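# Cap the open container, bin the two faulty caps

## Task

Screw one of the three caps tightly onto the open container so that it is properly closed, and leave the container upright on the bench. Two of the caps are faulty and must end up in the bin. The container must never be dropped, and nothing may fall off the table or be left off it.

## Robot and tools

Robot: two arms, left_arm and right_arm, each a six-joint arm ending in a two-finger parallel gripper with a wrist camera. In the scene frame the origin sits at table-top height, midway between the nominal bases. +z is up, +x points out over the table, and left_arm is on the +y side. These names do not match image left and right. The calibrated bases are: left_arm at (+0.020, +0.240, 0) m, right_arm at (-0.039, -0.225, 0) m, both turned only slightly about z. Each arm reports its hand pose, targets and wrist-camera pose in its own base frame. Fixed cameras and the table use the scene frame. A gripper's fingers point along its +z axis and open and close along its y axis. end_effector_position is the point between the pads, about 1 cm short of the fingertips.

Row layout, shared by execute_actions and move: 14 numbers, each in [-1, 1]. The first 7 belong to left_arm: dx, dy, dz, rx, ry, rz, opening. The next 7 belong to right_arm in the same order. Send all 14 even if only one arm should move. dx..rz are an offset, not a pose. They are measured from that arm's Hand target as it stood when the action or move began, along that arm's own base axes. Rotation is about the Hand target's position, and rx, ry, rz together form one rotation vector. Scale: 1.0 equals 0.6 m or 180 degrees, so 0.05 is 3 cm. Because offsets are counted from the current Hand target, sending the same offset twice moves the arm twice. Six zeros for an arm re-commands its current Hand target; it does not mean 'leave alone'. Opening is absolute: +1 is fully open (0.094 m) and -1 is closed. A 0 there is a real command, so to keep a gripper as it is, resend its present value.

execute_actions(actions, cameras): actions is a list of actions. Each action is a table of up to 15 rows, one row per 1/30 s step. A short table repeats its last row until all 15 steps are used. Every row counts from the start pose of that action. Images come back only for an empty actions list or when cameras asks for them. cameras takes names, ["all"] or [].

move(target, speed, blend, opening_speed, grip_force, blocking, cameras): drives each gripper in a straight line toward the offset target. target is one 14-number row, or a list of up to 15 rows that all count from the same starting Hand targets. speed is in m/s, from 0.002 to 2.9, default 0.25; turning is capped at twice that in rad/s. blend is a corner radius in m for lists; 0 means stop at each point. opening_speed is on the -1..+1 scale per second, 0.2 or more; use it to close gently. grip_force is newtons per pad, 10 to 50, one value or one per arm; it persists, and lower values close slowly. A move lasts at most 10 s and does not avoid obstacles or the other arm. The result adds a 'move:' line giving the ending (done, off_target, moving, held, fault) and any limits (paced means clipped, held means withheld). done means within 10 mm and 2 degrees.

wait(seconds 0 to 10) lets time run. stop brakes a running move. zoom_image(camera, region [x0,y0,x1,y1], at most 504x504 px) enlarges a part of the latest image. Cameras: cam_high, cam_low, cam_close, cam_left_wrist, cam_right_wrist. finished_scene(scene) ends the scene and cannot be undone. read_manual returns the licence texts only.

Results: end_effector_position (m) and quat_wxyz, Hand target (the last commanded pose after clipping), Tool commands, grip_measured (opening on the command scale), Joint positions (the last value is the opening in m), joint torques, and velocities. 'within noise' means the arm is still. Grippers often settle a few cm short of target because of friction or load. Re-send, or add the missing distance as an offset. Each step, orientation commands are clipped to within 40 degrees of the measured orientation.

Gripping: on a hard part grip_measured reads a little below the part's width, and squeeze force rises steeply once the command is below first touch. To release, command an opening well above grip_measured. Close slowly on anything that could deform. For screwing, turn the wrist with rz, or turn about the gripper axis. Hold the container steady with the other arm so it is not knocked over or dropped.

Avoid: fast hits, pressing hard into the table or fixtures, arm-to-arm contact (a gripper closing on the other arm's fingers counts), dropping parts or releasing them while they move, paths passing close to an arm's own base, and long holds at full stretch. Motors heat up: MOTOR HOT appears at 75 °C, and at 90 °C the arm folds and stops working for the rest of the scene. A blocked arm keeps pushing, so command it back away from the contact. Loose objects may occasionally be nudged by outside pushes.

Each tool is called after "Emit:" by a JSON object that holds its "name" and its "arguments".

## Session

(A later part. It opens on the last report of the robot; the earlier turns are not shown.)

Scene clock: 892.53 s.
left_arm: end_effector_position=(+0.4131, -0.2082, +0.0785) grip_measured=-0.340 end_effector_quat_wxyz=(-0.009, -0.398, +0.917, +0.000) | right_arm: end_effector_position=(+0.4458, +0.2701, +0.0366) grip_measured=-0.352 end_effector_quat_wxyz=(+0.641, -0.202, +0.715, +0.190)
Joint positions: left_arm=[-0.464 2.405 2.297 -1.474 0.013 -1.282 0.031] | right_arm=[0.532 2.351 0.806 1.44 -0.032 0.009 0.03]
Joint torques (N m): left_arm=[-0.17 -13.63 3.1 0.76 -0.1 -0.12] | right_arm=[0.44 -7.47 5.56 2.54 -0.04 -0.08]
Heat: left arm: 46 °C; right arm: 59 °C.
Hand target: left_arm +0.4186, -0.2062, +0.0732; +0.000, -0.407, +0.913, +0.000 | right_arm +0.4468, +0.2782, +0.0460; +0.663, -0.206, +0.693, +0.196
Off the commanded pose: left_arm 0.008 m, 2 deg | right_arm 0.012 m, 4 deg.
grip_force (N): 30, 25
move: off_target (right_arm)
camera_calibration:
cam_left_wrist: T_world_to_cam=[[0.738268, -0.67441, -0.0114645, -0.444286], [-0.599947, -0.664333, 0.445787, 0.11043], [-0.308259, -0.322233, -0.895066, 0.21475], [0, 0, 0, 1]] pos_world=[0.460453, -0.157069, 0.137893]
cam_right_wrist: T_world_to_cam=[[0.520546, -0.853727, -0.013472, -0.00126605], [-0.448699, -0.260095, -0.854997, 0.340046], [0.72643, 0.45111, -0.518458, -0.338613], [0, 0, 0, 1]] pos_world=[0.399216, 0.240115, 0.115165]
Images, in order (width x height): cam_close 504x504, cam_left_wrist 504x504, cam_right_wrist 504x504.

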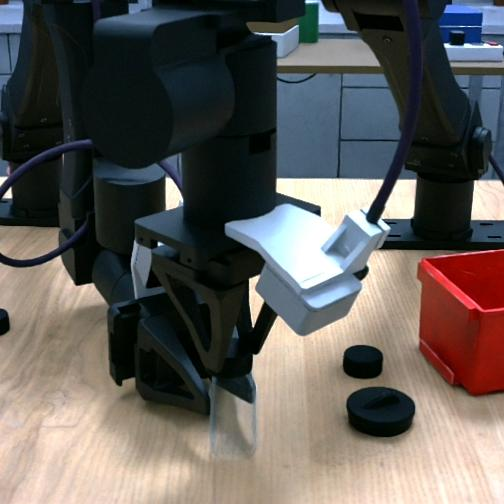

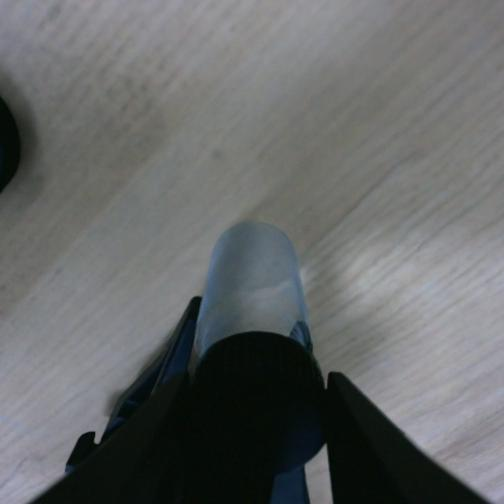

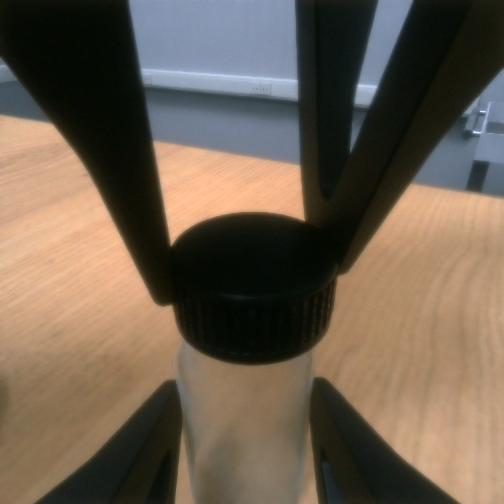

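Emit:
{"name": "move", "arguments": {"target": [[-0.001,0.001,-0.008,0,0,0,-0.45,0,0,0,0,0,0,-0.42]], "speed": 0.02, "cameras": ["cam_left_wrist","cam_right_wrist"]}}

Scene clock: 893.70 s.
left_arm: end_effector_position=(+0.4132, -0.2075, +0.0773) grip_measured=-0.340 end_effector_quat_wxyz=(-0.008, -0.398, +0.917, -0.001) | right_arm: end_effector_position=(+0.4458, +0.2701, +0.0366) grip_measured=-0.352 end_effector_quat_wxyz=(+0.642, -0.204, +0.715, +0.189)
Joint positions: left_arm=[-0.462 2.398 2.278 -1.46 0.013 -1.282 0.031] | right_arm=[0.532 2.351 0.806 1.44 -0.032 0.004 0.03]
Joint torques (N m): left_arm=[-0.17 -13.65 2.03 0.88 -0.1 -0.13] | right_arm=[0.51 -7.47 5.59 2.55 -0.04 -0.16]
Heat: left arm: 46 °C; right arm: 59 °C.
Hand target: left_arm +0.4180, -0.2056, +0.0684; +0.000, -0.407, +0.913, +0.000 | right_arm +0.4468, +0.2782, +0.0460; +0.663, -0.206, +0.693, +0.196
Off the commanded pose: left_arm 0.010 m, 1 deg | right_arm 0.012 m, 4 deg.
grip_force (N): 30, 25
move: off_target (right_arm)
camera_calibration:
cam_left_wrist: T_world_to_cam=[[0.739318, -0.673303, -0.00854629, -0.444342], [-0.60014, -0.664632, 0.44508, 0.111601], [-0.305354, -0.323927, -0.89545, 0.212475], [0, 0, 0, 1]] pos_world=[0.460366, -0.156177, 0.136792]
cam_right_wrist: T_world_to_cam=[[0.520921, -0.853559, -0.00888685, -0.00162791], [-0.446501, -0.263594, -0.855076, 0.340002], [0.727515, 0.449395, -0.518426, -0.33863], [0, 0, 0, 1]] pos_world=[0.399017, 0.240412, 0.115158]
Images, in order (width x height): cam_left_wrist 504x504, cam_right_wrist 504x504.

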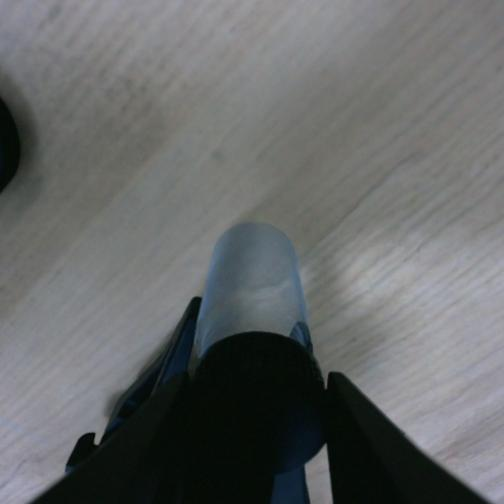

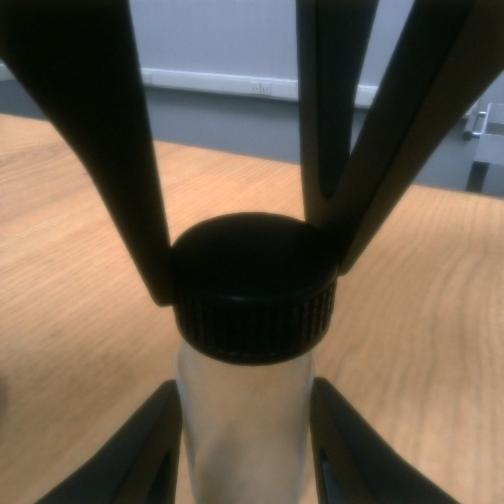

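Emit:
{"name": "move", "arguments": {"target": [[-0.0055,0.004,0.004,0,0,0,-0.45,0,0,0,0,0,0,-0.42]], "speed": 0.02}}

Scene clock: 895.30 s.
left_arm: end_effector_position=(+0.4126, -0.2072, +0.0774) grip_measured=-0.340 end_effector_quat_wxyz=(-0.005, -0.398, +0.917, -0.004) | right_arm: end_effector_position=(+0.4458, +0.2701, +0.0366) grip_measured=-0.352 end_effector_quat_wxyz=(+0.642, -0.205, +0.715, +0.188)
Joint positions: left_arm=[-0.462 2.379 2.246 -1.437 0.013 -1.282 0.031] | right_arm=[0.532 2.351 0.806 1.44 -0.032 0.003 0.03]
Joint torques (N m): left_arm=[-0.02 -13.91 2.11 0.75 -0.11 -0.12] | right_arm=[0.44 -7.31 5.37 2.63 -0.03 -0.11]
Heat: left arm: 46 °C; right arm: 59 °C.
Hand target: left_arm +0.4147, -0.2032, +0.0708; +0.000, -0.407, +0.913, +0.000 | right_arm +0.4468, +0.2782, +0.0460; +0.663, -0.206, +0.693, +0.196
Off the commanded pose: left_arm 0.008 m, 1 deg | right_arm 0.012 m, 4 deg.
grip_force (N): 30, 25
move: off_target (right_arm)

Emit:
{"name": "move", "arguments": {"target": [[-0.005,0.005,-0.002,0,0,0,-0.45,0,0,0,0,0,0,-0.42]], "speed": 0.02, "cameras": ["cam_left_wrist","cam_right_wrist","cam_close"]}}

Scene clock: 896.40 s.
left_arm: end_effector_position=(+0.4125, -0.2071, +0.0777) grip_measured=-0.340 end_effector_quat_wxyz=(+0.001, -0.398, +0.917, -0.011) | right_arm: end_effector_position=(+0.4458, +0.2701, +0.0366) grip_measured=-0.352 end_effector_quat_wxyz=(+0.642, -0.205, +0.715, +0.188)
Joint positions: left_arm=[-0.462 2.353 2.201 -1.402 0.013 -1.282 0.031] | right_arm=[0.532 2.351 0.806 1.44 -0.032 0.003 0.03]
Joint torques (N m): left_arm=[0.21 -13.59 2.04 0.67 -0.11 -0.08] | right_arm=[0.57 -7.54 5.41 2.58 -0.08 -0.08]
Heat: left arm: 46 °C; right arm: 59 °C.
Hand target: left_arm +0.4117, -0.2002, +0.0696; +0.000, -0.407, +0.913, +0.000 | right_arm +0.4468, +0.2782, +0.0460; +0.663, -0.206, +0.693, +0.196
Off the commanded pose: left_arm 0.011 m, 2 deg | right_arm 0.012 m, 4 deg.
grip_force (N): 30, 25
move: off_target (left_arm, right_arm)
camera_calibration:
cam_left_wrist: T_world_to_cam=[[0.739245, -0.673235, 0.0164805, -0.445535], [-0.610421, -0.659534, 0.438635, 0.116963], [-0.284435, -0.334319, -0.898514, 0.202161], [0, 0, 0, 1]] pos_world=[0.458258, -0.155222, 0.137683]
cam_right_wrist: T_world_to_cam=[[0.521115, -0.853454, -0.00739681, -0.00176563], [-0.445772, -0.264775, -0.855091, 0.339977], [0.727823, 0.448898, -0.518424, -0.338607], [0, 0, 0, 1]] pos_world=[0.398918, 0.24051, 0.115156]
Images, in order (width x height): cam_close 504x504, cam_left_wrist 504x504, cam_right_wrist 504x504.

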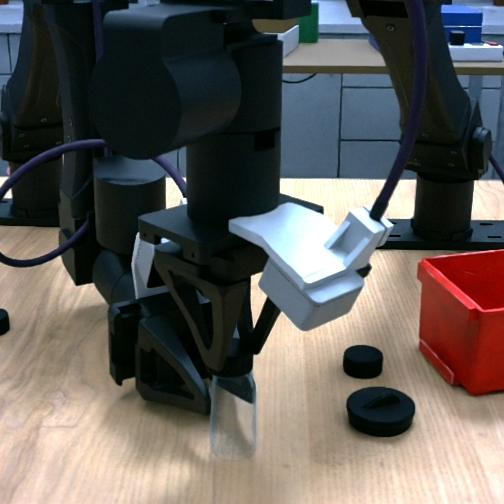

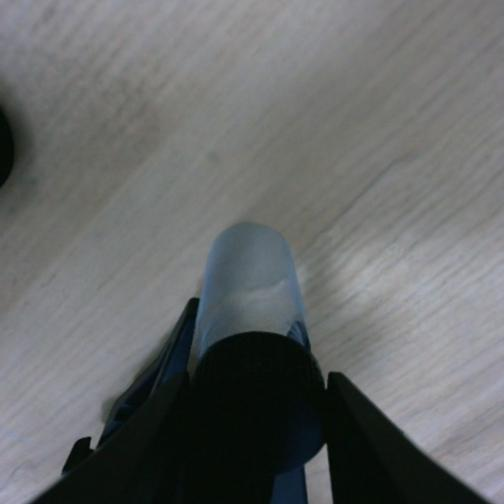

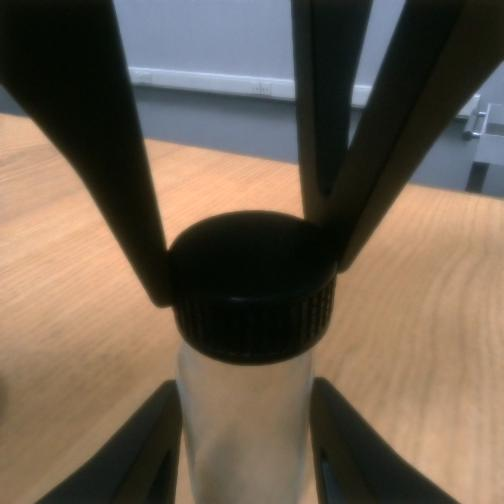

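Emit:
{"name": "move", "arguments": {"target": [[0.0,0.006,0.03,0,0,0,-0.45,0,0,0,0,0,0,-0.42]], "speed": 0.03, "cameras": ["cam_left_wrist","cam_right_wrist","cam_close"]}}

Scene clock: 898.10 s.
left_arm: end_effector_position=(+0.4049, -0.2041, +0.0785) grip_measured=-0.340 end_effector_quat_wxyz=(-0.010, -0.398, +0.917, +0.001) | right_arm: end_effector_position=(+0.4458, +0.2701, +0.0366) grip_measured=-0.352 end_effector_quat_wxyz=(+0.642, -0.205, +0.715, +0.188)
Joint positions: left_arm=[-0.464 2.353 2.205 -1.437 0.013 -1.282 0.031] | right_arm=[0.532 2.351 0.806 1.44 -0.032 0.003 0.03]
Joint torques (N m): left_arm=[0.87 -13.67 6.76 0.29 -0.11 -0.02] | right_arm=[0.73 -7.45 5.41 2.59 -0.06 -0.09]
Heat: left arm: 46 °C; right arm: 59 °C.
Hand target: left_arm +0.4117, -0.1966, +0.0876; +0.000, -0.407, +0.913, +0.000 | right_arm +0.4468, +0.2782, +0.0460; +0.663, -0.206, +0.693, +0.196
Off the commanded pose: left_arm 0.014 m, 2 deg | right_arm 0.012 m, 4 deg.
grip_force (N): 30, 25
move: off_target (left_arm, right_arm)
camera_calibration:
cam_left_wrist: T_world_to_cam=[[0.738234, -0.674388, -0.0145095, -0.435234], [-0.5987, -0.664987, 0.446487, 0.107568], [-0.310754, -0.320925, -0.894672, 0.214757], [0, 0, 0, 1]] pos_world=[0.452443, -0.153064, 0.137795]
cam_right_wrist: T_world_to_cam=[[0.521115, -0.853454, -0.00739681, -0.00176563], [-0.445772, -0.264775, -0.855091, 0.339977], [0.727823, 0.448898, -0.518424, -0.338607], [0, 0, 0, 1]] pos_world=[0.398918, 0.24051, 0.115156]
Images, in order (width x height): cam_close 504x504, cam_left_wrist 504x504, cam_right_wrist 504x504.

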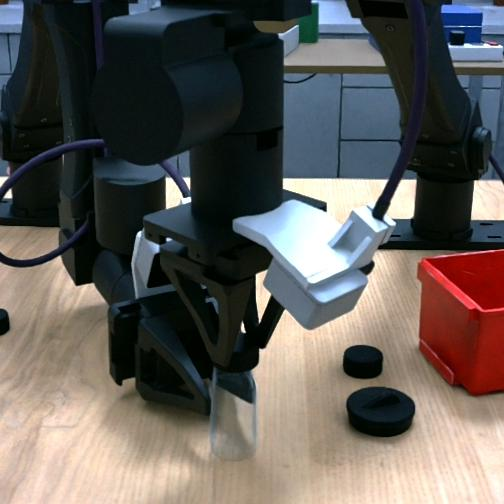

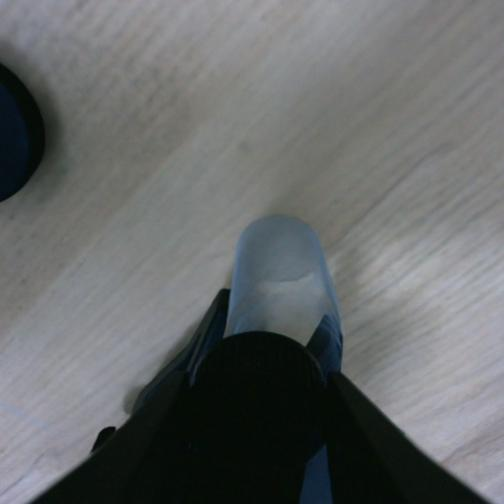

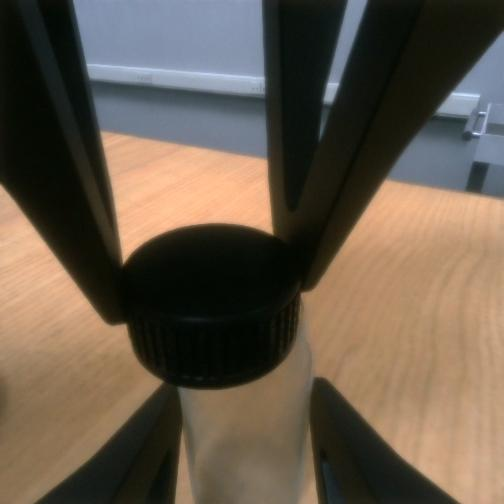

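Emit:
{"name": "move", "arguments": {"target": [[0.0177,0.004,0.046,0,0,0,-0.45,0,0,0,0,0,0,-0.42],[0.0088,-0.014,0.041,0,0,0,-0.45,0,0,0,0,0,0,-0.42],[0.0088,-0.014,0.0,0,0,0,-0.45,0,0,0,0,0,0,-0.42]], "speed": [0.06,0.05,0.05], "cameras": ["cam_left_wrist","cam_right_wrist","cam_close"]}}

Scene clock: 903.53 s.
left_arm: end_effector_position=(+0.4128, -0.2057, +0.0982) grip_measured=-0.340 end_effector_quat_wxyz=(-0.003, -0.400, +0.917, -0.006) | right_arm: end_effector_position=(+0.4458, +0.2701, +0.0366) grip_measured=-0.352 end_effector_quat_wxyz=(+0.642, -0.205, +0.715, +0.188)
Joint positions: left_arm=[-0.459 2.39 2.349 -1.524 0.013 -1.282 0.031] | right_arm=[0.532 2.351 0.806 1.44 -0.032 0.003 0.03]
Joint torques (N m): left_arm=[-0.49 -12.31 3.26 0.74 -0.11 -0.13] | right_arm=[0.5 -7.36 5.37 2.55 0.03 -0.07]
Heat: left arm: 46 °C; right arm: 59 °C.
Hand target: left_arm +0.4169, -0.2050, +0.0876; +0.000, -0.407, +0.913, +0.000 | right_arm +0.4468, +0.2782, +0.0460; +0.663, -0.206, +0.693, +0.196
Off the commanded pose: left_arm 0.011 m, 1 deg | right_arm 0.012 m, 4 deg.
grip_force (N): 30, 25
move: off_target (left_arm, right_arm)
camera_calibration:
cam_left_wrist: T_world_to_cam=[[0.74146, -0.670981, 0.00469275, -0.444494], [-0.603529, -0.663834, 0.441675, 0.10508], [-0.29324, -0.330317, -0.897163, 0.225502], [0, 0, 0, 1]] pos_world=[0.45912, -0.154004, 0.157987]
cam_right_wrist: T_world_to_cam=[[0.521115, -0.853454, -0.00739681, -0.00176563], [-0.445772, -0.264775, -0.855091, 0.339977], [0.727823, 0.448898, -0.518424, -0.338607], [0, 0, 0, 1]] pos_world=[0.398918, 0.24051, 0.115156]
Images, in order (width x height): cam_close 504x504, cam_left_wrist 504x504, cam_right_wrist 504x504.

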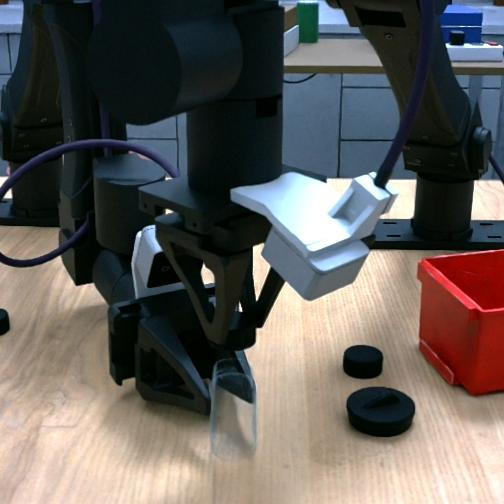

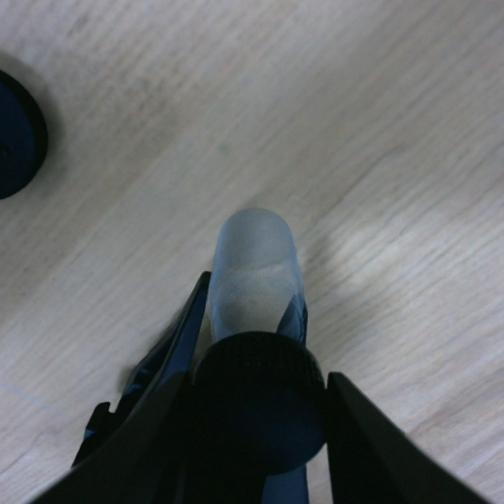

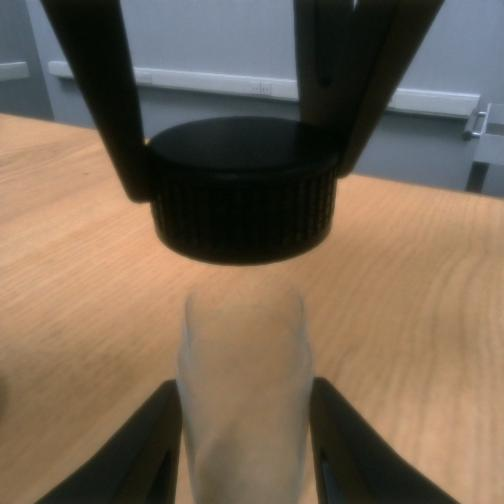

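Emit:
{"name": "zoom_image", "arguments": {"camera": "cam_close", "region": [180, 290, 290, 470]}}

Emit:
{"name": "zoom_image", "arguments": {"camera": "cam_left_wrist", "region": [190, 190, 350, 400]}}

Scaled by 2.800.

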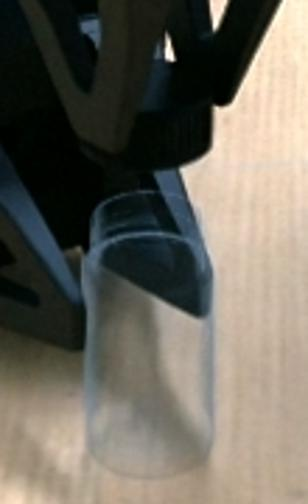

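Scaled by 2.400.

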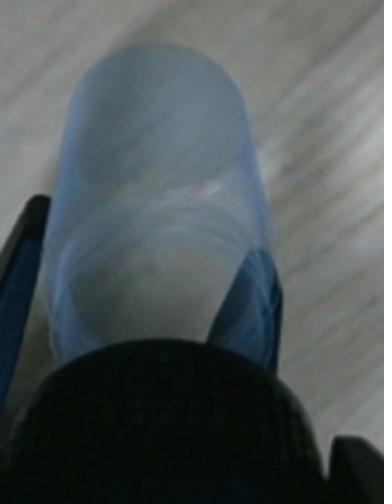

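Emit:
{"name": "move", "arguments": {"target": [[-0.0003,-0.0005,-0.016,0,0,0,-0.45,0,0,0,0,0,0,-0.42]], "speed": 0.03, "cameras": ["cam_left_wrist","cam_right_wrist","cam_close"]}}

Scene clock: 905.07 s.
left_arm: end_effector_position=(+0.4128, -0.2057, +0.0849) grip_measured=-0.340 end_effector_quat_wxyz=(-0.006, -0.400, +0.917, -0.003) | right_arm: end_effector_position=(+0.4458, +0.2701, +0.0366) grip_measured=-0.352 end_effector_quat_wxyz=(+0.642, -0.205, +0.715, +0.188)
Joint positions: left_arm=[-0.459 2.39 2.295 -1.48 0.013 -1.282 0.031] | right_arm=[0.532 2.351 0.806 1.44 -0.032 0.003 0.03]
Joint torques (N m): left_arm=[-0.54 -13.05 3.28 0.71 -0.09 -0.14] | right_arm=[0.53 -7.19 5.49 2.52 0.01 -0.1]
Heat: left arm: 46 °C; right arm: 59 °C.
Hand target: left_arm +0.4168, -0.2053, +0.0780; +0.000, -0.407, +0.913, +0.000 | right_arm +0.4468, +0.2782, +0.0460; +0.663, -0.206, +0.693, +0.196
Off the commanded pose: left_arm 0.008 m, 1 deg | right_arm 0.012 m, 4 deg.
grip_force (N): 30, 25
move: off_target (right_arm)
camera_calibration:
cam_left_wrist: T_world_to_cam=[[0.741442, -0.671004, -0.00410886, -0.443625], [-0.599912, -0.665605, 0.443932, 0.108939], [-0.300615, -0.326685, -0.896051, 0.217259], [0, 0, 0, 1]] pos_world=[0.459588, -0.154188, 0.14449]
cam_right_wrist: T_world_to_cam=[[0.521115, -0.853454, -0.00739681, -0.00176563], [-0.445772, -0.264775, -0.855091, 0.339977], [0.727823, 0.448898, -0.518424, -0.338607], [0, 0, 0, 1]] pos_world=[0.398918, 0.24051, 0.115156]
Images, in order (width x height): cam_close 504x504, cam_left_wrist 504x504, cam_right_wrist 504x504.

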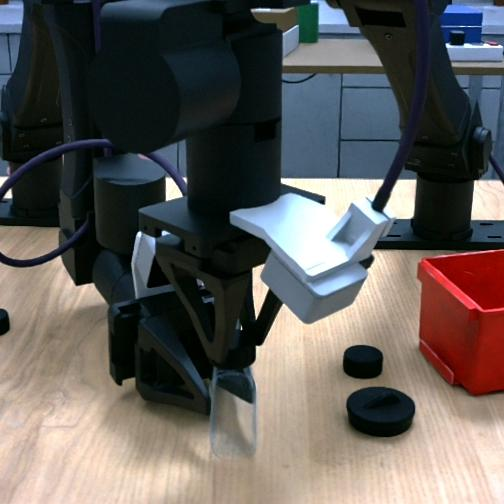

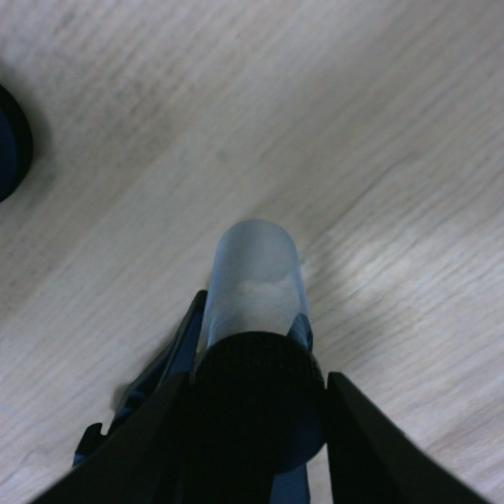

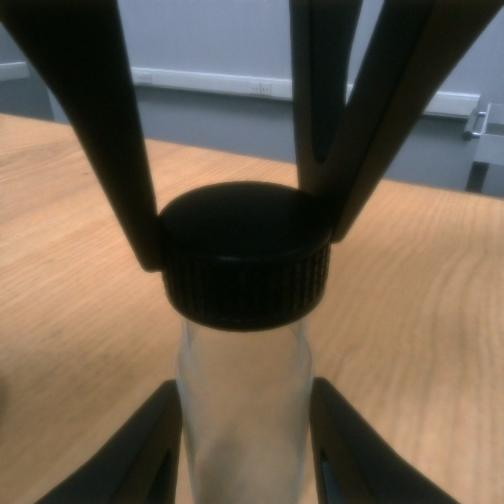

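Emit:
{"name": "move", "arguments": {"target": [[0.0,-0.0003,-0.012,0,0,0,-0.45,0,0,0,0,0,0,-0.42]], "speed": 0.03, "cameras": ["cam_right_wrist"]}}

Scene clock: 906.40 s.
left_arm: end_effector_position=(+0.4135, -0.2061, +0.0761) grip_measured=-0.340 end_effector_quat_wxyz=(-0.007, -0.400, +0.917, -0.002) | right_arm: end_effector_position=(+0.4458, +0.2701, +0.0366) grip_measured=-0.352 end_effector_quat_wxyz=(+0.641, -0.202, +0.715, +0.190)
Joint positions: left_arm=[-0.459 2.39 2.26 -1.446 0.013 -1.282 0.031] | right_arm=[0.532 2.351 0.806 1.44 -0.032 0.009 0.03]
Joint torques (N m): left_arm=[-0.61 -13.38 3.28 0.71 -0.11 -0.12] | right_arm=[0.49 -7.31 5.46 2.53 -0.01 -0.12]
Heat: left arm: 46 °C; right arm: 59 °C.
Hand target: left_arm +0.4168, -0.2055, +0.0708; +0.000, -0.407, +0.913, +0.000 | right_arm +0.4468, +0.2782, +0.0460; +0.663, -0.206, +0.693, +0.196
Off the commanded pose: left_arm 0.006 m, 1 deg | right_arm 0.012 m, 4 deg.
grip_force (N): 30, 25
move: off_target (right_arm)
camera_calibration:
cam_right_wrist: T_world_to_cam=[[0.520546, -0.853727, -0.013472, -0.00126605], [-0.448699, -0.260095, -0.854997, 0.340046], [0.72643, 0.45111, -0.518458, -0.338613], [0, 0, 0, 1]] pos_world=[0.399216, 0.240115, 0.115165]
Images, in order (width x height): cam_right_wrist 504x504.

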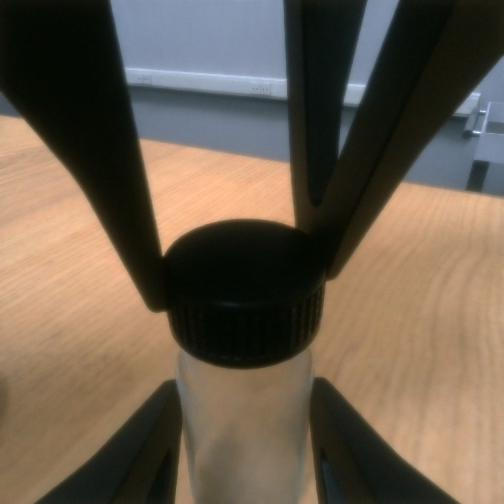

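Emit:
{"name": "move", "arguments": {"target": [[0.0,-0.0003,-0.009,0,0,0,-0.45,0,0,0,0,0,0,-0.42]], "speed": 0.03}}

Emit:
{"name": "move", "arguments": {"target": [[0.0,-0.0003,-0.008,0,0,0,-0.45,0,0,0,0,0,0,-0.42]], "speed": 0.03, "cameras": ["cam_left_wrist","cam_right_wrist","cam_close"]}}

Scene clock: 907.93 s.
left_arm: end_effector_position=(+0.4137, -0.2054, +0.0703) grip_measured=-0.340 end_effector_quat_wxyz=(-0.008, -0.400, +0.916, -0.001) | right_arm: end_effector_position=(+0.4458, +0.2701, +0.0366) grip_measured=-0.352 end_effector_quat_wxyz=(+0.641, -0.202, +0.715, +0.190)
Joint positions: left_arm=[-0.458 2.39 2.237 -1.426 0.013 -1.282 0.031] | right_arm=[0.532 2.351 0.806 1.44 -0.032 0.009 0.03]
Joint torques (N m): left_arm=[-0.64 -13.6 3.18 0.74 -0.11 -0.14] | right_arm=[0.36 -7.53 5.38 2.58 -0.02 -0.12]
Heat: left arm: 46 °C; right arm: 59 °C.
Hand target: left_arm +0.4168, -0.2057, +0.0654; +0.000, -0.407, +0.913, +0.000 | right_arm +0.4468, +0.2782, +0.0460; +0.663, -0.206, +0.693, +0.196
Off the commanded pose: left_arm 0.006 m, 1 deg | right_arm 0.012 m, 4 deg.
grip_force (N): 30, 25
move: off_target (right_arm)

Scene clock: 908.93 s.
left_arm: end_effector_position=(+0.4135, -0.2045, +0.0694) grip_measured=-0.340 end_effector_quat_wxyz=(-0.008, -0.401, +0.916, +0.000) | right_arm: end_effector_position=(+0.4458, +0.2701, +0.0366) grip_measured=-0.352 end_effector_quat_wxyz=(+0.642, -0.204, +0.715, +0.189)
Joint positions: left_arm=[-0.456 2.388 2.231 -1.423 0.013 -1.282 0.031] | right_arm=[0.532 2.351 0.806 1.44 -0.032 0.004 0.03]
Joint torques (N m): left_arm=[-0.62 -13.65 2.1 0.88 -0.1 -0.14] | right_arm=[0.49 -7.39 5.35 2.58 -0.05 -0.11]
Heat: left arm: 47 °C; right arm: 60 °C.
Hand target: left_arm +0.4168, -0.2058, +0.0606; +0.000, -0.407, +0.913, +0.000 | right_arm +0.4468, +0.2782, +0.0460; +0.663, -0.206, +0.693, +0.196
Off the commanded pose: left_arm 0.010 m, 1 deg | right_arm 0.012 m, 4 deg.
grip_force (N): 30, 25
move: off_target (right_arm)
camera_calibration:
cam_left_wrist: T_world_to_cam=[[0.743426, -0.668743, -0.0100517, -0.443261], [-0.59542, -0.668611, 0.445459, 0.114412], [-0.304618, -0.325181, -0.895246, 0.205881], [0, 0, 0, 1]] pos_world=[0.460371, -0.152982, 0.128893]
cam_right_wrist: T_world_to_cam=[[0.520921, -0.853559, -0.00888685, -0.00162791], [-0.446501, -0.263594, -0.855076, 0.340002], [0.727515, 0.449395, -0.518426, -0.33863], [0, 0, 0, 1]] pos_world=[0.399017, 0.240412, 0.115158]
Images, in order (width x height): cam_close 504x504, cam_left_wrist 504x504, cam_right_wrist 504x504.

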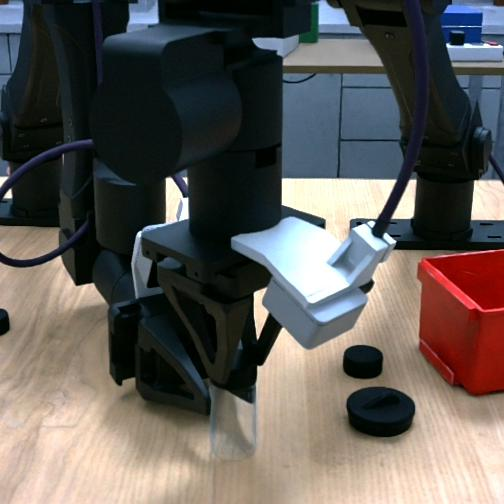

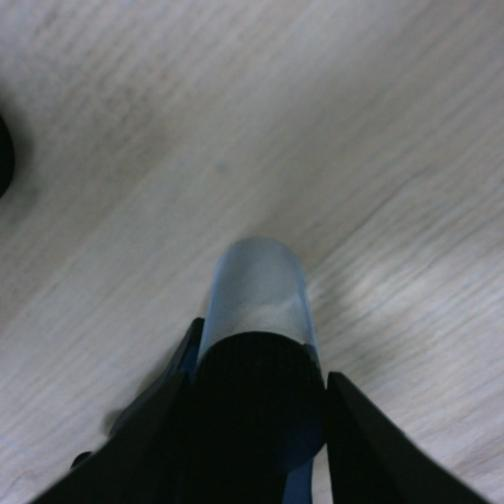

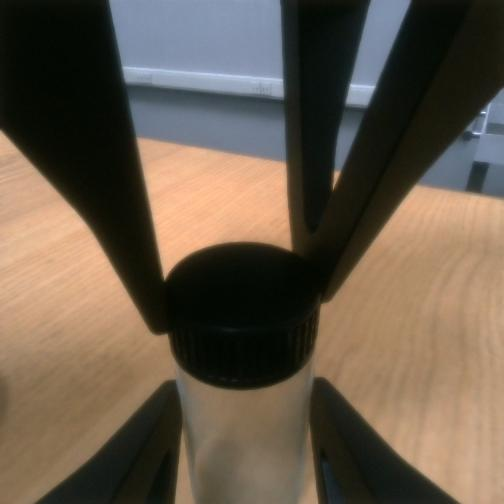

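Emit:
{"name": "move", "arguments": {"target": [[0.0,0.0,-0.003,0,0,-0.1889,-0.45,0,0,0,0,0,0,-0.42]], "speed": 0.15, "cameras": ["cam_left_wrist","cam_right_wrist","cam_close"]}}

Scene clock: 911.87 s.
left_arm: end_effector_position=(+0.4141, -0.2064, +0.0693) grip_measured=-0.340 end_effector_quat_wxyz=(-0.005, -0.134, +0.991, -0.005) | right_arm: end_effector_position=(+0.4458, +0.2701, +0.0366) grip_measured=-0.352 end_effector_quat_wxyz=(+0.642, -0.204, +0.715, +0.189)
Joint positions: left_arm=[-0.459 2.385 2.225 -1.412 0.013 -0.728 0.031] | right_arm=[0.532 2.351 0.806 1.44 -0.032 0.004 0.03]
Joint torques (N m): left_arm=[-0.65 -13.48 2.02 0.85 -0.11 0.14] | right_arm=[0.51 -7.12 5.64 2.58 0.01 -0.12]
Heat: left arm: 47 °C; right arm: 60 °C.
Hand target: left_arm +0.4168, -0.2058, +0.0588; +0.000, -0.122, +0.992, +0.000 | right_arm +0.4468, +0.2782, +0.0460; +0.663, -0.206, +0.693, +0.196
Off the commanded pose: left_arm 0.011 m, 2 deg | right_arm 0.012 m, 4 deg.
grip_force (N): 30, 25
move: off_target (left_arm, right_arm)
camera_calibration:
cam_left_wrist: T_world_to_cam=[[0.27782, -0.960625, 0.00402043, -0.313442], [-0.862606, -0.247626, 0.441126, 0.311474], [-0.422761, -0.126022, -0.897436, 0.295425], [0, 0, 0, 1]] pos_world=[0.480654, -0.186741, 0.128986]
cam_right_wrist: T_world_to_cam=[[0.520921, -0.853559, -0.00888685, -0.00162791], [-0.446501, -0.263594, -0.855076, 0.340002], [0.727515, 0.449395, -0.518426, -0.33863], [0, 0, 0, 1]] pos_world=[0.399017, 0.240412, 0.115158]
Images, in order (width x height): cam_close 504x504, cam_left_wrist 504x504, cam_right_wrist 504x504.

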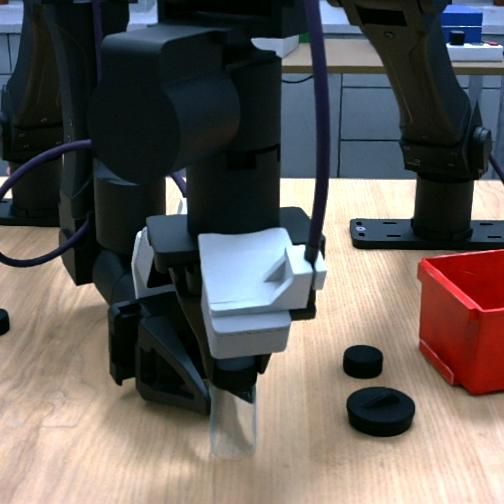

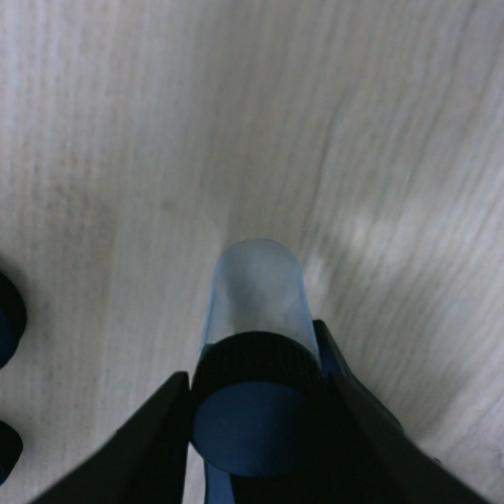

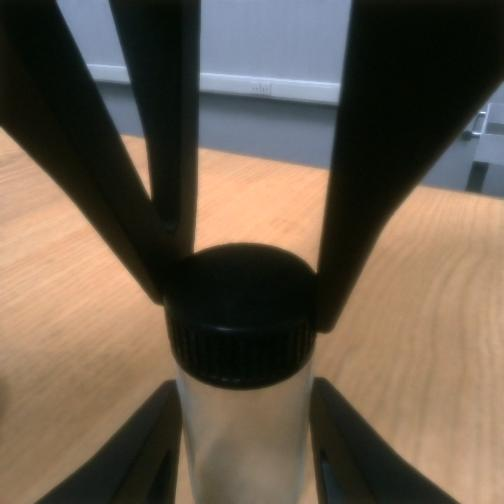

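Emit:
{"name": "move", "arguments": {"target": [[0,0,0.006,0,0,0,-0.1,0,0,0,0,0,0,-0.42],[0,0,0.008,0,0,0.1889,-0.1,0,0,0,0,0,0,-0.42],[0,0,0.006,0,0,0.1889,-0.45,0,0,0,0,0,0,-0.42],[0,0,0.0,0,0,0,-0.45,0,0,0,0,0,0,-0.42]], "speed": 0.3, "opening_speed": 0.8, "cameras": ["cam_left_wrist","cam_right_wrist"]}}

Scene clock: 918.83 s.
left_arm: end_effector_position=(+0.4132, -0.2059, +0.0651) grip_measured=-0.335 end_effector_quat_wxyz=(-0.007, -0.132, +0.991, -0.003) | right_arm: end_effector_position=(+0.4454, +0.2708, +0.0366) grip_measured=-0.352 end_effector_quat_wxyz=(+0.642, -0.205, +0.715, +0.189)
Joint positions: left_arm=[-0.459 2.387 2.211 -1.403 0.013 -0.724 0.031] | right_arm=[0.533 2.351 0.806 1.44 -0.032 0.004 0.03]
Joint torques (N m): left_arm=[-0.59 -13.49 2.92 0.78 -0.1 0.11] | right_arm=[0.55 -7.31 5.41 2.55 -0.08 -0.11]
Heat: left arm: 47 °C; right arm: 60 °C.
Hand target: left_arm +0.4168, -0.2058, +0.0588; +0.000, -0.122, +0.992, +0.000 | right_arm +0.4468, +0.2782, +0.0460; +0.663, -0.206, +0.693, +0.196
Off the commanded pose: left_arm 0.007 m, 1 deg | right_arm 0.012 m, 4 deg.
grip_force (N): 30, 25
move: off_target (right_arm)
camera_calibration:
cam_left_wrist: T_world_to_cam=[[0.273411, -0.961897, -0.0000061713, -0.310907], [-0.861296, -0.244819, 0.445233, 0.312433], [-0.42827, -0.121727, -0.895415, 0.294502], [0, 0, 0, 1]] pos_world=[0.480229, -0.186722, 0.124594]
cam_right_wrist: T_world_to_cam=[[0.522291, -0.852721, -0.00891612, -0.00164949], [-0.446074, -0.264279, -0.855087, 0.339976], [0.726795, 0.450581, -0.518407, -0.338607], [0, 0, 0, 1]] pos_world=[0.398614, 0.241012, 0.115158]
Images, in order (width x height): cam_left_wrist 504x504, cam_right_wrist 504x504.

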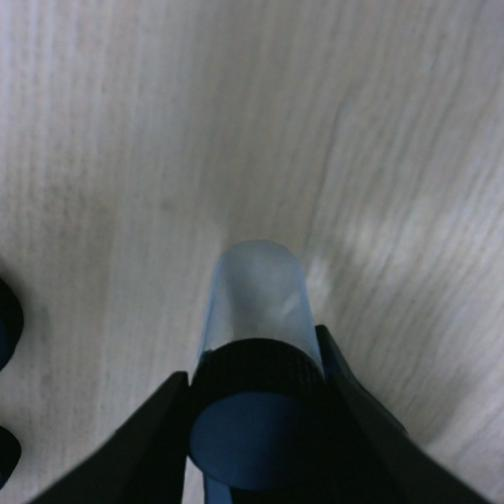

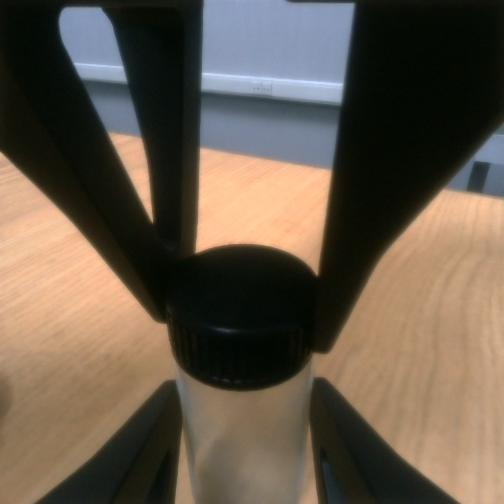

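Emit:
{"name": "move", "arguments": {"target": [[0,0,0.016,0,0,0,-0.1,0,0,0,0,0,0,-0.42],[0,0,0.018,0,0,0.1889,-0.1,0,0,0,0,0,0,-0.42],[0,0,0.016,0,0,0.1889,-0.45,0,0,0,0,0,0,-0.42],[0,0,0.006,0,0,0,-0.45,0,0,0,0,0,0,-0.42]], "speed": 0.3, "opening_speed": 0.8}}

Emit:
{"name": "move", "arguments": {"target": [[0,0,0.01,0,0,0,-0.1,0,0,0,0,0,0,-0.42],[0,0,0.012,0,0,0.1889,-0.1,0,0,0,0,0,0,-0.42],[0,0,0.01,0,0,0.1889,-0.45,0,0,0,0,0,0,-0.42],[0,0,0.0,0,0,0,-0.45,0,0,0,0,0,0,-0.42]], "speed": 0.3, "opening_speed": 0.8, "cameras": ["cam_left_wrist","cam_right_wrist"]}}

Scene clock: 925.67 s.
left_arm: end_effector_position=(+0.4132, -0.2059, +0.0651) grip_measured=-0.335 end_effector_quat_wxyz=(-0.007, -0.131, +0.991, -0.003) | right_arm: end_effector_position=(+0.4454, +0.2708, +0.0366) grip_measured=-0.352 end_effector_quat_wxyz=(+0.641, -0.202, +0.715, +0.191)
Joint positions: left_arm=[-0.459 2.387 2.211 -1.403 0.013 -0.722 0.031] | right_arm=[0.533 2.351 0.806 1.44 -0.032 0.011 0.03]
Joint torques (N m): left_arm=[-0.7 -13.44 4 0.64 -0.11 0.08] | right_arm=[0.53 -7.34 5.48 2.55 -0.04 -0.05]
Heat: left arm: 48 °C; right arm: 60 °C.
Hand target: left_arm +0.4168, -0.2058, +0.0624; +0.000, -0.122, +0.992, +0.000 | right_arm +0.4468, +0.2782, +0.0460; +0.663, -0.206, +0.693, +0.196
Off the commanded pose: left_arm 0.004 m, 1 deg | right_arm 0.012 m, 4 deg.
grip_force (N): 30, 25
move: off_target (right_arm)

Scene clock: 932.33 s.
left_arm: end_effector_position=(+0.4132, -0.2059, +0.0651) grip_measured=-0.334 end_effector_quat_wxyz=(-0.007, -0.131, +0.991, -0.003) | right_arm: end_effector_position=(+0.4454, +0.2708, +0.0366) grip_measured=-0.352 end_effector_quat_wxyz=(+0.641, -0.202, +0.715, +0.191)
Joint positions: left_arm=[-0.459 2.387 2.211 -1.403 0.013 -0.722 0.031] | right_arm=[0.533 2.351 0.806 1.44 -0.032 0.011 0.03]
Joint torques (N m): left_arm=[-0.68 -13.46 3.99 0.65 -0.1 0.07] | right_arm=[0.57 -7.53 5.35 2.56 -0.01 -0.08]
Heat: left arm: 48 °C; right arm: 60 °C.
Hand target: left_arm +0.4168, -0.2058, +0.0624; +0.000, -0.122, +0.992, +0.000 | right_arm +0.4468, +0.2782, +0.0460; +0.663, -0.206, +0.693, +0.196
Off the commanded pose: left_arm 0.004 m, 1 deg | right_arm 0.012 m, 4 deg.
grip_force (N): 30, 25
move: off_target (right_arm)
camera_calibration:
cam_left_wrist: T_world_to_cam=[[0.271856, -0.962338, 0.0000157344, -0.310338], [-0.861725, -0.243426, 0.445168, 0.312883], [-0.428398, -0.121035, -0.895447, 0.294684], [0, 0, 0, 1]] pos_world=[0.480228, -0.186819, 0.124594]
cam_right_wrist: T_world_to_cam=[[0.521694, -0.853, -0.015036, -0.00113211], [-0.449036, -0.259559, -0.854983, 0.340047], [0.725398, 0.452791, -0.518438, -0.338612], [0, 0, 0, 1]] pos_world=[0.398912, 0.240617, 0.115167]
Images, in order (width x height): cam_left_wrist 504x504, cam_right_wrist 504x504.

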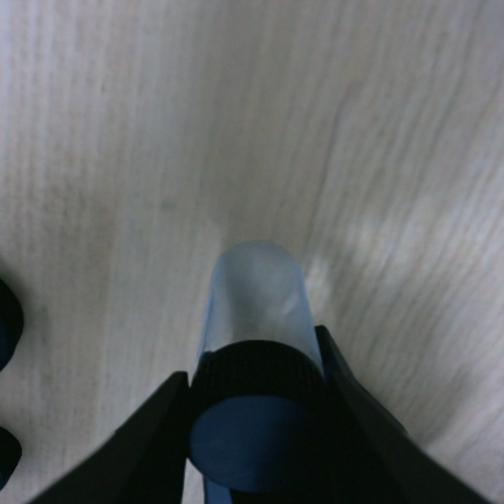

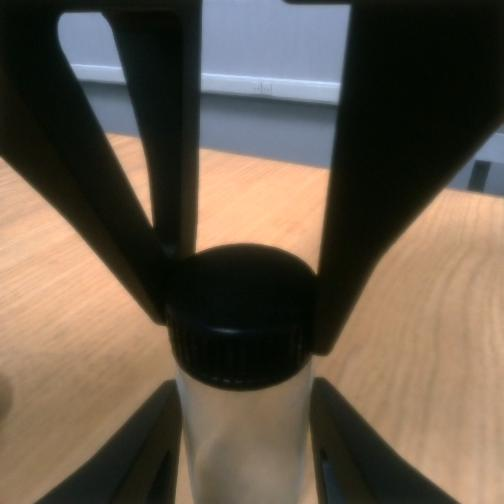

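Emit:
{"name": "move", "arguments": {"target": [[0,0,0.004,0,0,0,-0.1,0,0,0,0,0,0,-0.42],[0,0,0.008,0,0,0.1889,-0.1,0,0,0,0,0,0,-0.42],[0,0,0.006,0,0,0.1889,-0.45,0,0,0,0,0,0,-0.42],[0,0,-0.012,0,0,0.1889,-0.45,0,0,0,0,0,0,-0.42],[0,0,-0.012,0,0,0,-0.45,0,0,0,0,0,0,-0.42]], "speed": 0.3, "opening_speed": 0.8, "cameras": ["cam_right_wrist"]}}

Scene clock: 939.93 s.
left_arm: end_effector_position=(+0.4133, -0.2060, +0.0632) grip_measured=-0.336 end_effector_quat_wxyz=(-0.007, -0.132, +0.991, -0.003) | right_arm: end_effector_position=(+0.4458, +0.2701, +0.0366) grip_measured=-0.352 end_effector_quat_wxyz=(+0.642, -0.204, +0.715, +0.189)
Joint positions: left_arm=[-0.459 2.387 2.203 -1.395 0.013 -0.724 0.031] | right_arm=[0.532 2.351 0.806 1.44 -0.032 0.004 0.03]
Joint torques (N m): left_arm=[-0.62 -13.55 2.35 0.83 -0.11 0.1] | right_arm=[0.35 -7.49 5.52 2.58 -0.07 -0.08]
Heat: left arm: 48 °C; right arm: 61 °C.
Hand target: left_arm +0.4168, -0.2058, +0.0552; +0.000, -0.122, +0.992, +0.000 | right_arm +0.4468, +0.2782, +0.0460; +0.663, -0.206, +0.693, +0.196
Off the commanded pose: left_arm 0.009 m, 1 deg | right_arm 0.012 m, 4 deg.
grip_force (N): 30, 25
move: off_target (right_arm)
camera_calibration:
cam_right_wrist: T_world_to_cam=[[0.520921, -0.853559, -0.00888685, -0.00162791], [-0.446501, -0.263594, -0.855076, 0.340002], [0.727515, 0.449395, -0.518426, -0.33863], [0, 0, 0, 1]] pos_world=[0.399017, 0.240412, 0.115158]
Images, in order (width x height): cam_right_wrist 504x504.

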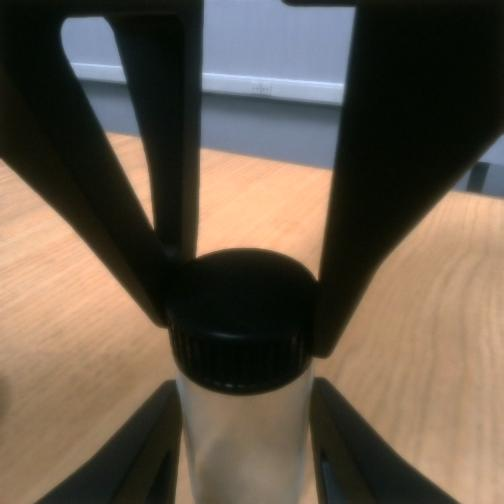

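Emit:
{"name": "move", "arguments": {"target": [[0,0,0.012,0,0,0,-0.1,0,0,0,0,0,0,-0.42],[0,0,0.016,0,0,0.1889,-0.1,0,0,0,0,0,0,-0.42],[0,0,0.014,0,0,0.1889,-0.45,0,0,0,0,0,0,-0.42],[0,0,0.0,0,0,0.1889,-0.45,0,0,0,0,0,0,-0.42],[0,0,0.0,0,0,0,-0.45,0,0,0,0,0,0,-0.42]], "speed": 0.3, "opening_speed": 0.8, "cameras": ["cam_right_wrist"]}}

Scene clock: 947.37 s.
left_arm: end_effector_position=(+0.4138, -0.2062, +0.0616) grip_measured=-0.334 end_effector_quat_wxyz=(-0.006, -0.132, +0.991, -0.003) | right_arm: end_effector_position=(+0.4458, +0.2701, +0.0366) grip_measured=-0.352 end_effector_quat_wxyz=(+0.641, -0.202, +0.715, +0.190)
Joint positions: left_arm=[-0.459 2.387 2.197 -1.388 0.013 -0.724 0.031] | right_arm=[0.532 2.351 0.806 1.44 -0.032 0.009 0.03]
Joint torques (N m): left_arm=[-0.61 -13.57 2.77 0.78 -0.1 0.11] | right_arm=[0.44 -7.23 5.46 2.58 -0.03 -0.13]
Heat: left arm: 49 °C; right arm: 61 °C.
Hand target: left_arm +0.4168, -0.2058, +0.0552; +0.000, -0.122, +0.992, +0.000 | right_arm +0.4468, +0.2782, +0.0460; +0.663, -0.206, +0.693, +0.196
Off the commanded pose: left_arm 0.007 m, 1 deg | right_arm 0.012 m, 4 deg.
grip_force (N): 30, 25
move: off_target (right_arm)
camera_calibration:
cam_right_wrist: T_world_to_cam=[[0.520546, -0.853727, -0.013472, -0.00126605], [-0.448699, -0.260095, -0.854997, 0.340046], [0.72643, 0.45111, -0.518458, -0.338613], [0, 0, 0, 1]] pos_world=[0.399216, 0.240115, 0.115165]
Images, in order (width x height): cam_right_wrist 504x504.

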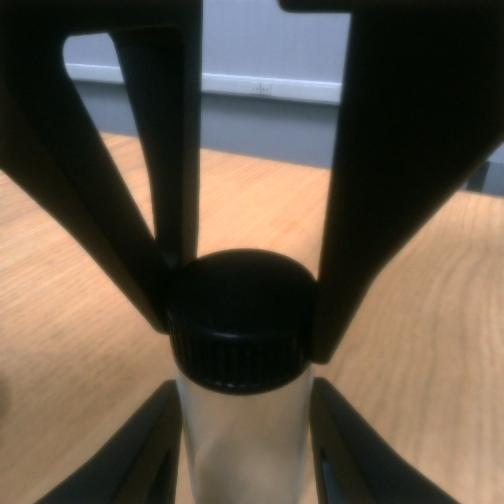

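Emit:
{"name": "move", "arguments": {"target": [[0,0,0.0,0,0,0,-0.1,0,0,0,0,0,0,-0.42],[0,0,0.03,0,0,0.1889,-0.1,0,0,0,0,0,0,-0.42]], "speed": 0.3, "opening_speed": 0.8, "cameras": ["cam_right_wrist","cam_left_wrist"]}}

Scene clock: 950.53 s.
left_arm: end_effector_position=(+0.4131, -0.2059, +0.0670) grip_measured=-0.103 end_effector_quat_wxyz=(-0.008, -0.399, +0.917, -0.001) | right_arm: end_effector_position=(+0.4458, +0.2701, +0.0366) grip_measured=-0.352 end_effector_quat_wxyz=(+0.641, -0.202, +0.715, +0.190)
Joint positions: left_arm=[-0.459 2.387 2.218 -1.411 0.013 -1.28 0.042] | right_arm=[0.532 2.351 0.806 1.44 -0.032 0.009 0.03]
Joint torques (N m): left_arm=[-0.59 -13.26 6.94 0.35 -0.11 -0.17] | right_arm=[0.55 -7.43 5.42 2.58 -0.01 -0.1]
Heat: left arm: 49 °C; right arm: 61 °C.
Hand target: left_arm +0.4168, -0.2058, +0.0732; +0.000, -0.407, +0.913, +0.000 | right_arm +0.4468, +0.2782, +0.0460; +0.663, -0.206, +0.693, +0.196
Off the commanded pose: left_arm 0.007 m, 1 deg | right_arm 0.012 m, 4 deg.
grip_force (N): 30, 25
move: off_target (right_arm)
camera_calibration:
cam_left_wrist: T_world_to_cam=[[0.74038, -0.672134, -0.00854396, -0.443591], [-0.599088, -0.665576, 0.445087, 0.116558], [-0.304845, -0.324415, -0.895447, 0.20343], [0, 0, 0, 1]] pos_world=[0.460269, -0.154579, 0.126492]
cam_right_wrist: T_world_to_cam=[[0.520546, -0.853727, -0.013472, -0.00126605], [-0.448699, -0.260095, -0.854997, 0.340046], [0.72643, 0.45111, -0.518458, -0.338613], [0, 0, 0, 1]] pos_world=[0.399216, 0.240115, 0.115165]
Images, in order (width x height): cam_left_wrist 504x504, cam_right_wrist 504x504.

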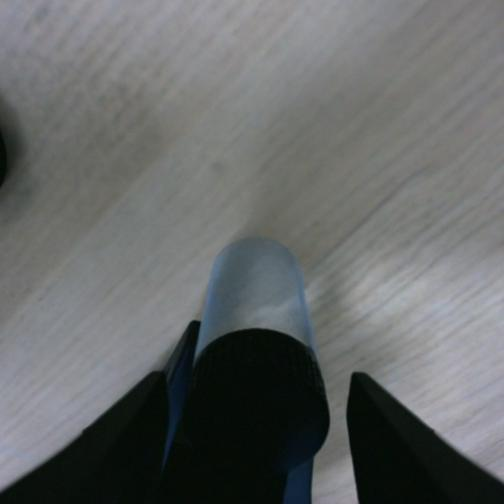

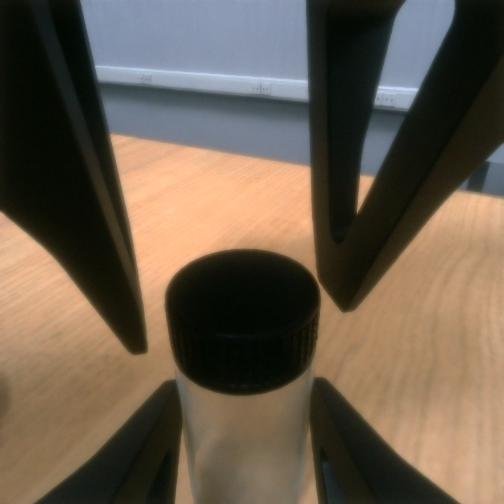

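Emit:
{"name": "move", "arguments": {"target": [[0,0,0.006,0,0,0,-0.45,0,0,0,0,0,0,-0.42],[0,0,-0.022,0,0,0,-0.45,0,0,0,0,0,0,-0.42],[0,0,-0.022,0,0,-0.1889,-0.45,0,0,0,0,0,0,-0.42]], "speed": 0.25, "opening_speed": 0.8, "cameras": ["cam_right_wrist"]}}

Scene clock: 954.83 s.
left_arm: end_effector_position=(+0.4142, -0.2072, +0.0707) grip_measured=-0.347 end_effector_quat_wxyz=(-0.003, -0.132, +0.991, -0.006) | right_arm: end_effector_position=(+0.4458, +0.2701, +0.0366) grip_measured=-0.352 end_effector_quat_wxyz=(+0.641, -0.202, +0.715, +0.191)
Joint positions: left_arm=[-0.461 2.384 2.228 -1.414 0.013 -0.725 0.031] | right_arm=[0.532 2.351 0.806 1.44 -0.032 0.011 0.03]
Joint torques (N m): left_arm=[-0.53 -13.24 2.11 0.83 -0.1 0.11] | right_arm=[0.65 -7.41 5.64 2.57 -0.06 -0.09]
Heat: left arm: 49 °C; right arm: 61 °C.
Hand target: left_arm +0.4168, -0.2058, +0.0600; +0.000, -0.122, +0.992, +0.000 | right_arm +0.4468, +0.2782, +0.0460; +0.663, -0.206, +0.693, +0.196
Off the commanded pose: left_arm 0.011 m, 1 deg | right_arm 0.012 m, 4 deg.
grip_force (N): 30, 25
move: off_target (left_arm, right_arm)
camera_calibration:
cam_right_wrist: T_world_to_cam=[[0.520324, -0.853837, -0.0150065, -0.00105842], [-0.449456, -0.25887, -0.854971, 0.340028], [0.726121, 0.451606, -0.518459, -0.338562], [0, 0, 0, 1]] pos_world=[0.399216, 0.240016, 0.115167]
Images, in order (width x height): cam_right_wrist 504x504.

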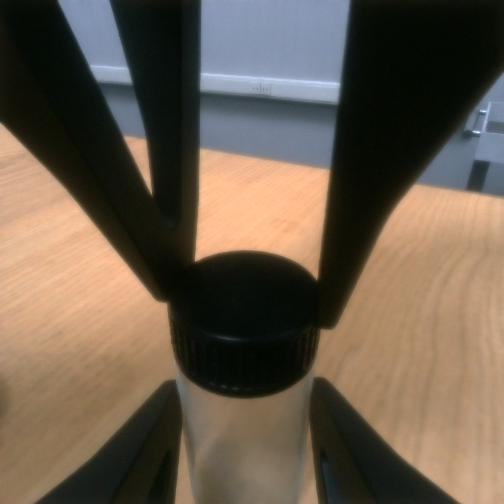

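Emit:
{"name": "move", "arguments": {"target": [[0,0,0.022,0,0,0,-0.1,0,0,0,0,0,0,-0.42],[0,0,0.022,0,0,0.1889,-0.1,0,0,0,0,0,0,-0.42],[0,0,0.022,0,0,0.1889,-0.45,0,0,0,0,0,0,-0.42],[0,0,-0.002,0,0,0.1889,-0.45,0,0,0,0,0,0,-0.42],[0,0,-0.002,0,0,0,-0.45,0,0,0,0,0,0,-0.42]], "speed": 0.3, "opening_speed": 0.8, "cameras": ["cam_right_wrist"]}}

Scene clock: 962.00 s.
left_arm: end_effector_position=(+0.4139, -0.2070, +0.0685) grip_measured=-0.342 end_effector_quat_wxyz=(-0.005, -0.132, +0.991, -0.005) | right_arm: end_effector_position=(+0.4458, +0.2701, +0.0366) grip_measured=-0.352 end_effector_quat_wxyz=(+0.641, -0.202, +0.715, +0.190)
Joint positions: left_arm=[-0.461 2.385 2.221 -1.409 0.013 -0.725 0.031] | right_arm=[0.532 2.351 0.806 1.44 -0.032 0.009 0.03]
Joint torques (N m): left_arm=[-0.47 -13.41 2.19 0.83 -0.11 0.09] | right_arm=[0.39 -7.43 5.37 2.58 0 -0.13]
Heat: left arm: 50 °C; right arm: 61 °C.
Hand target: left_arm +0.4168, -0.2058, +0.0588; +0.000, -0.122, +0.992, +0.000 | right_arm +0.4468, +0.2782, +0.0460; +0.663, -0.206, +0.693, +0.196
Off the commanded pose: left_arm 0.010 m, 1 deg | right_arm 0.012 m, 4 deg.
grip_force (N): 30, 25
move: off_target (right_arm)
camera_calibration:
cam_right_wrist: T_world_to_cam=[[0.520546, -0.853727, -0.013472, -0.00126605], [-0.448699, -0.260095, -0.854997, 0.340046], [0.72643, 0.45111, -0.518458, -0.338613], [0, 0, 0, 1]] pos_world=[0.399216, 0.240115, 0.115165]
Images, in order (width x height): cam_right_wrist 504x504.

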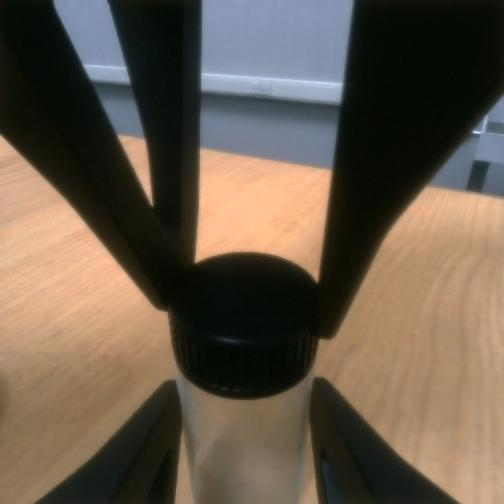

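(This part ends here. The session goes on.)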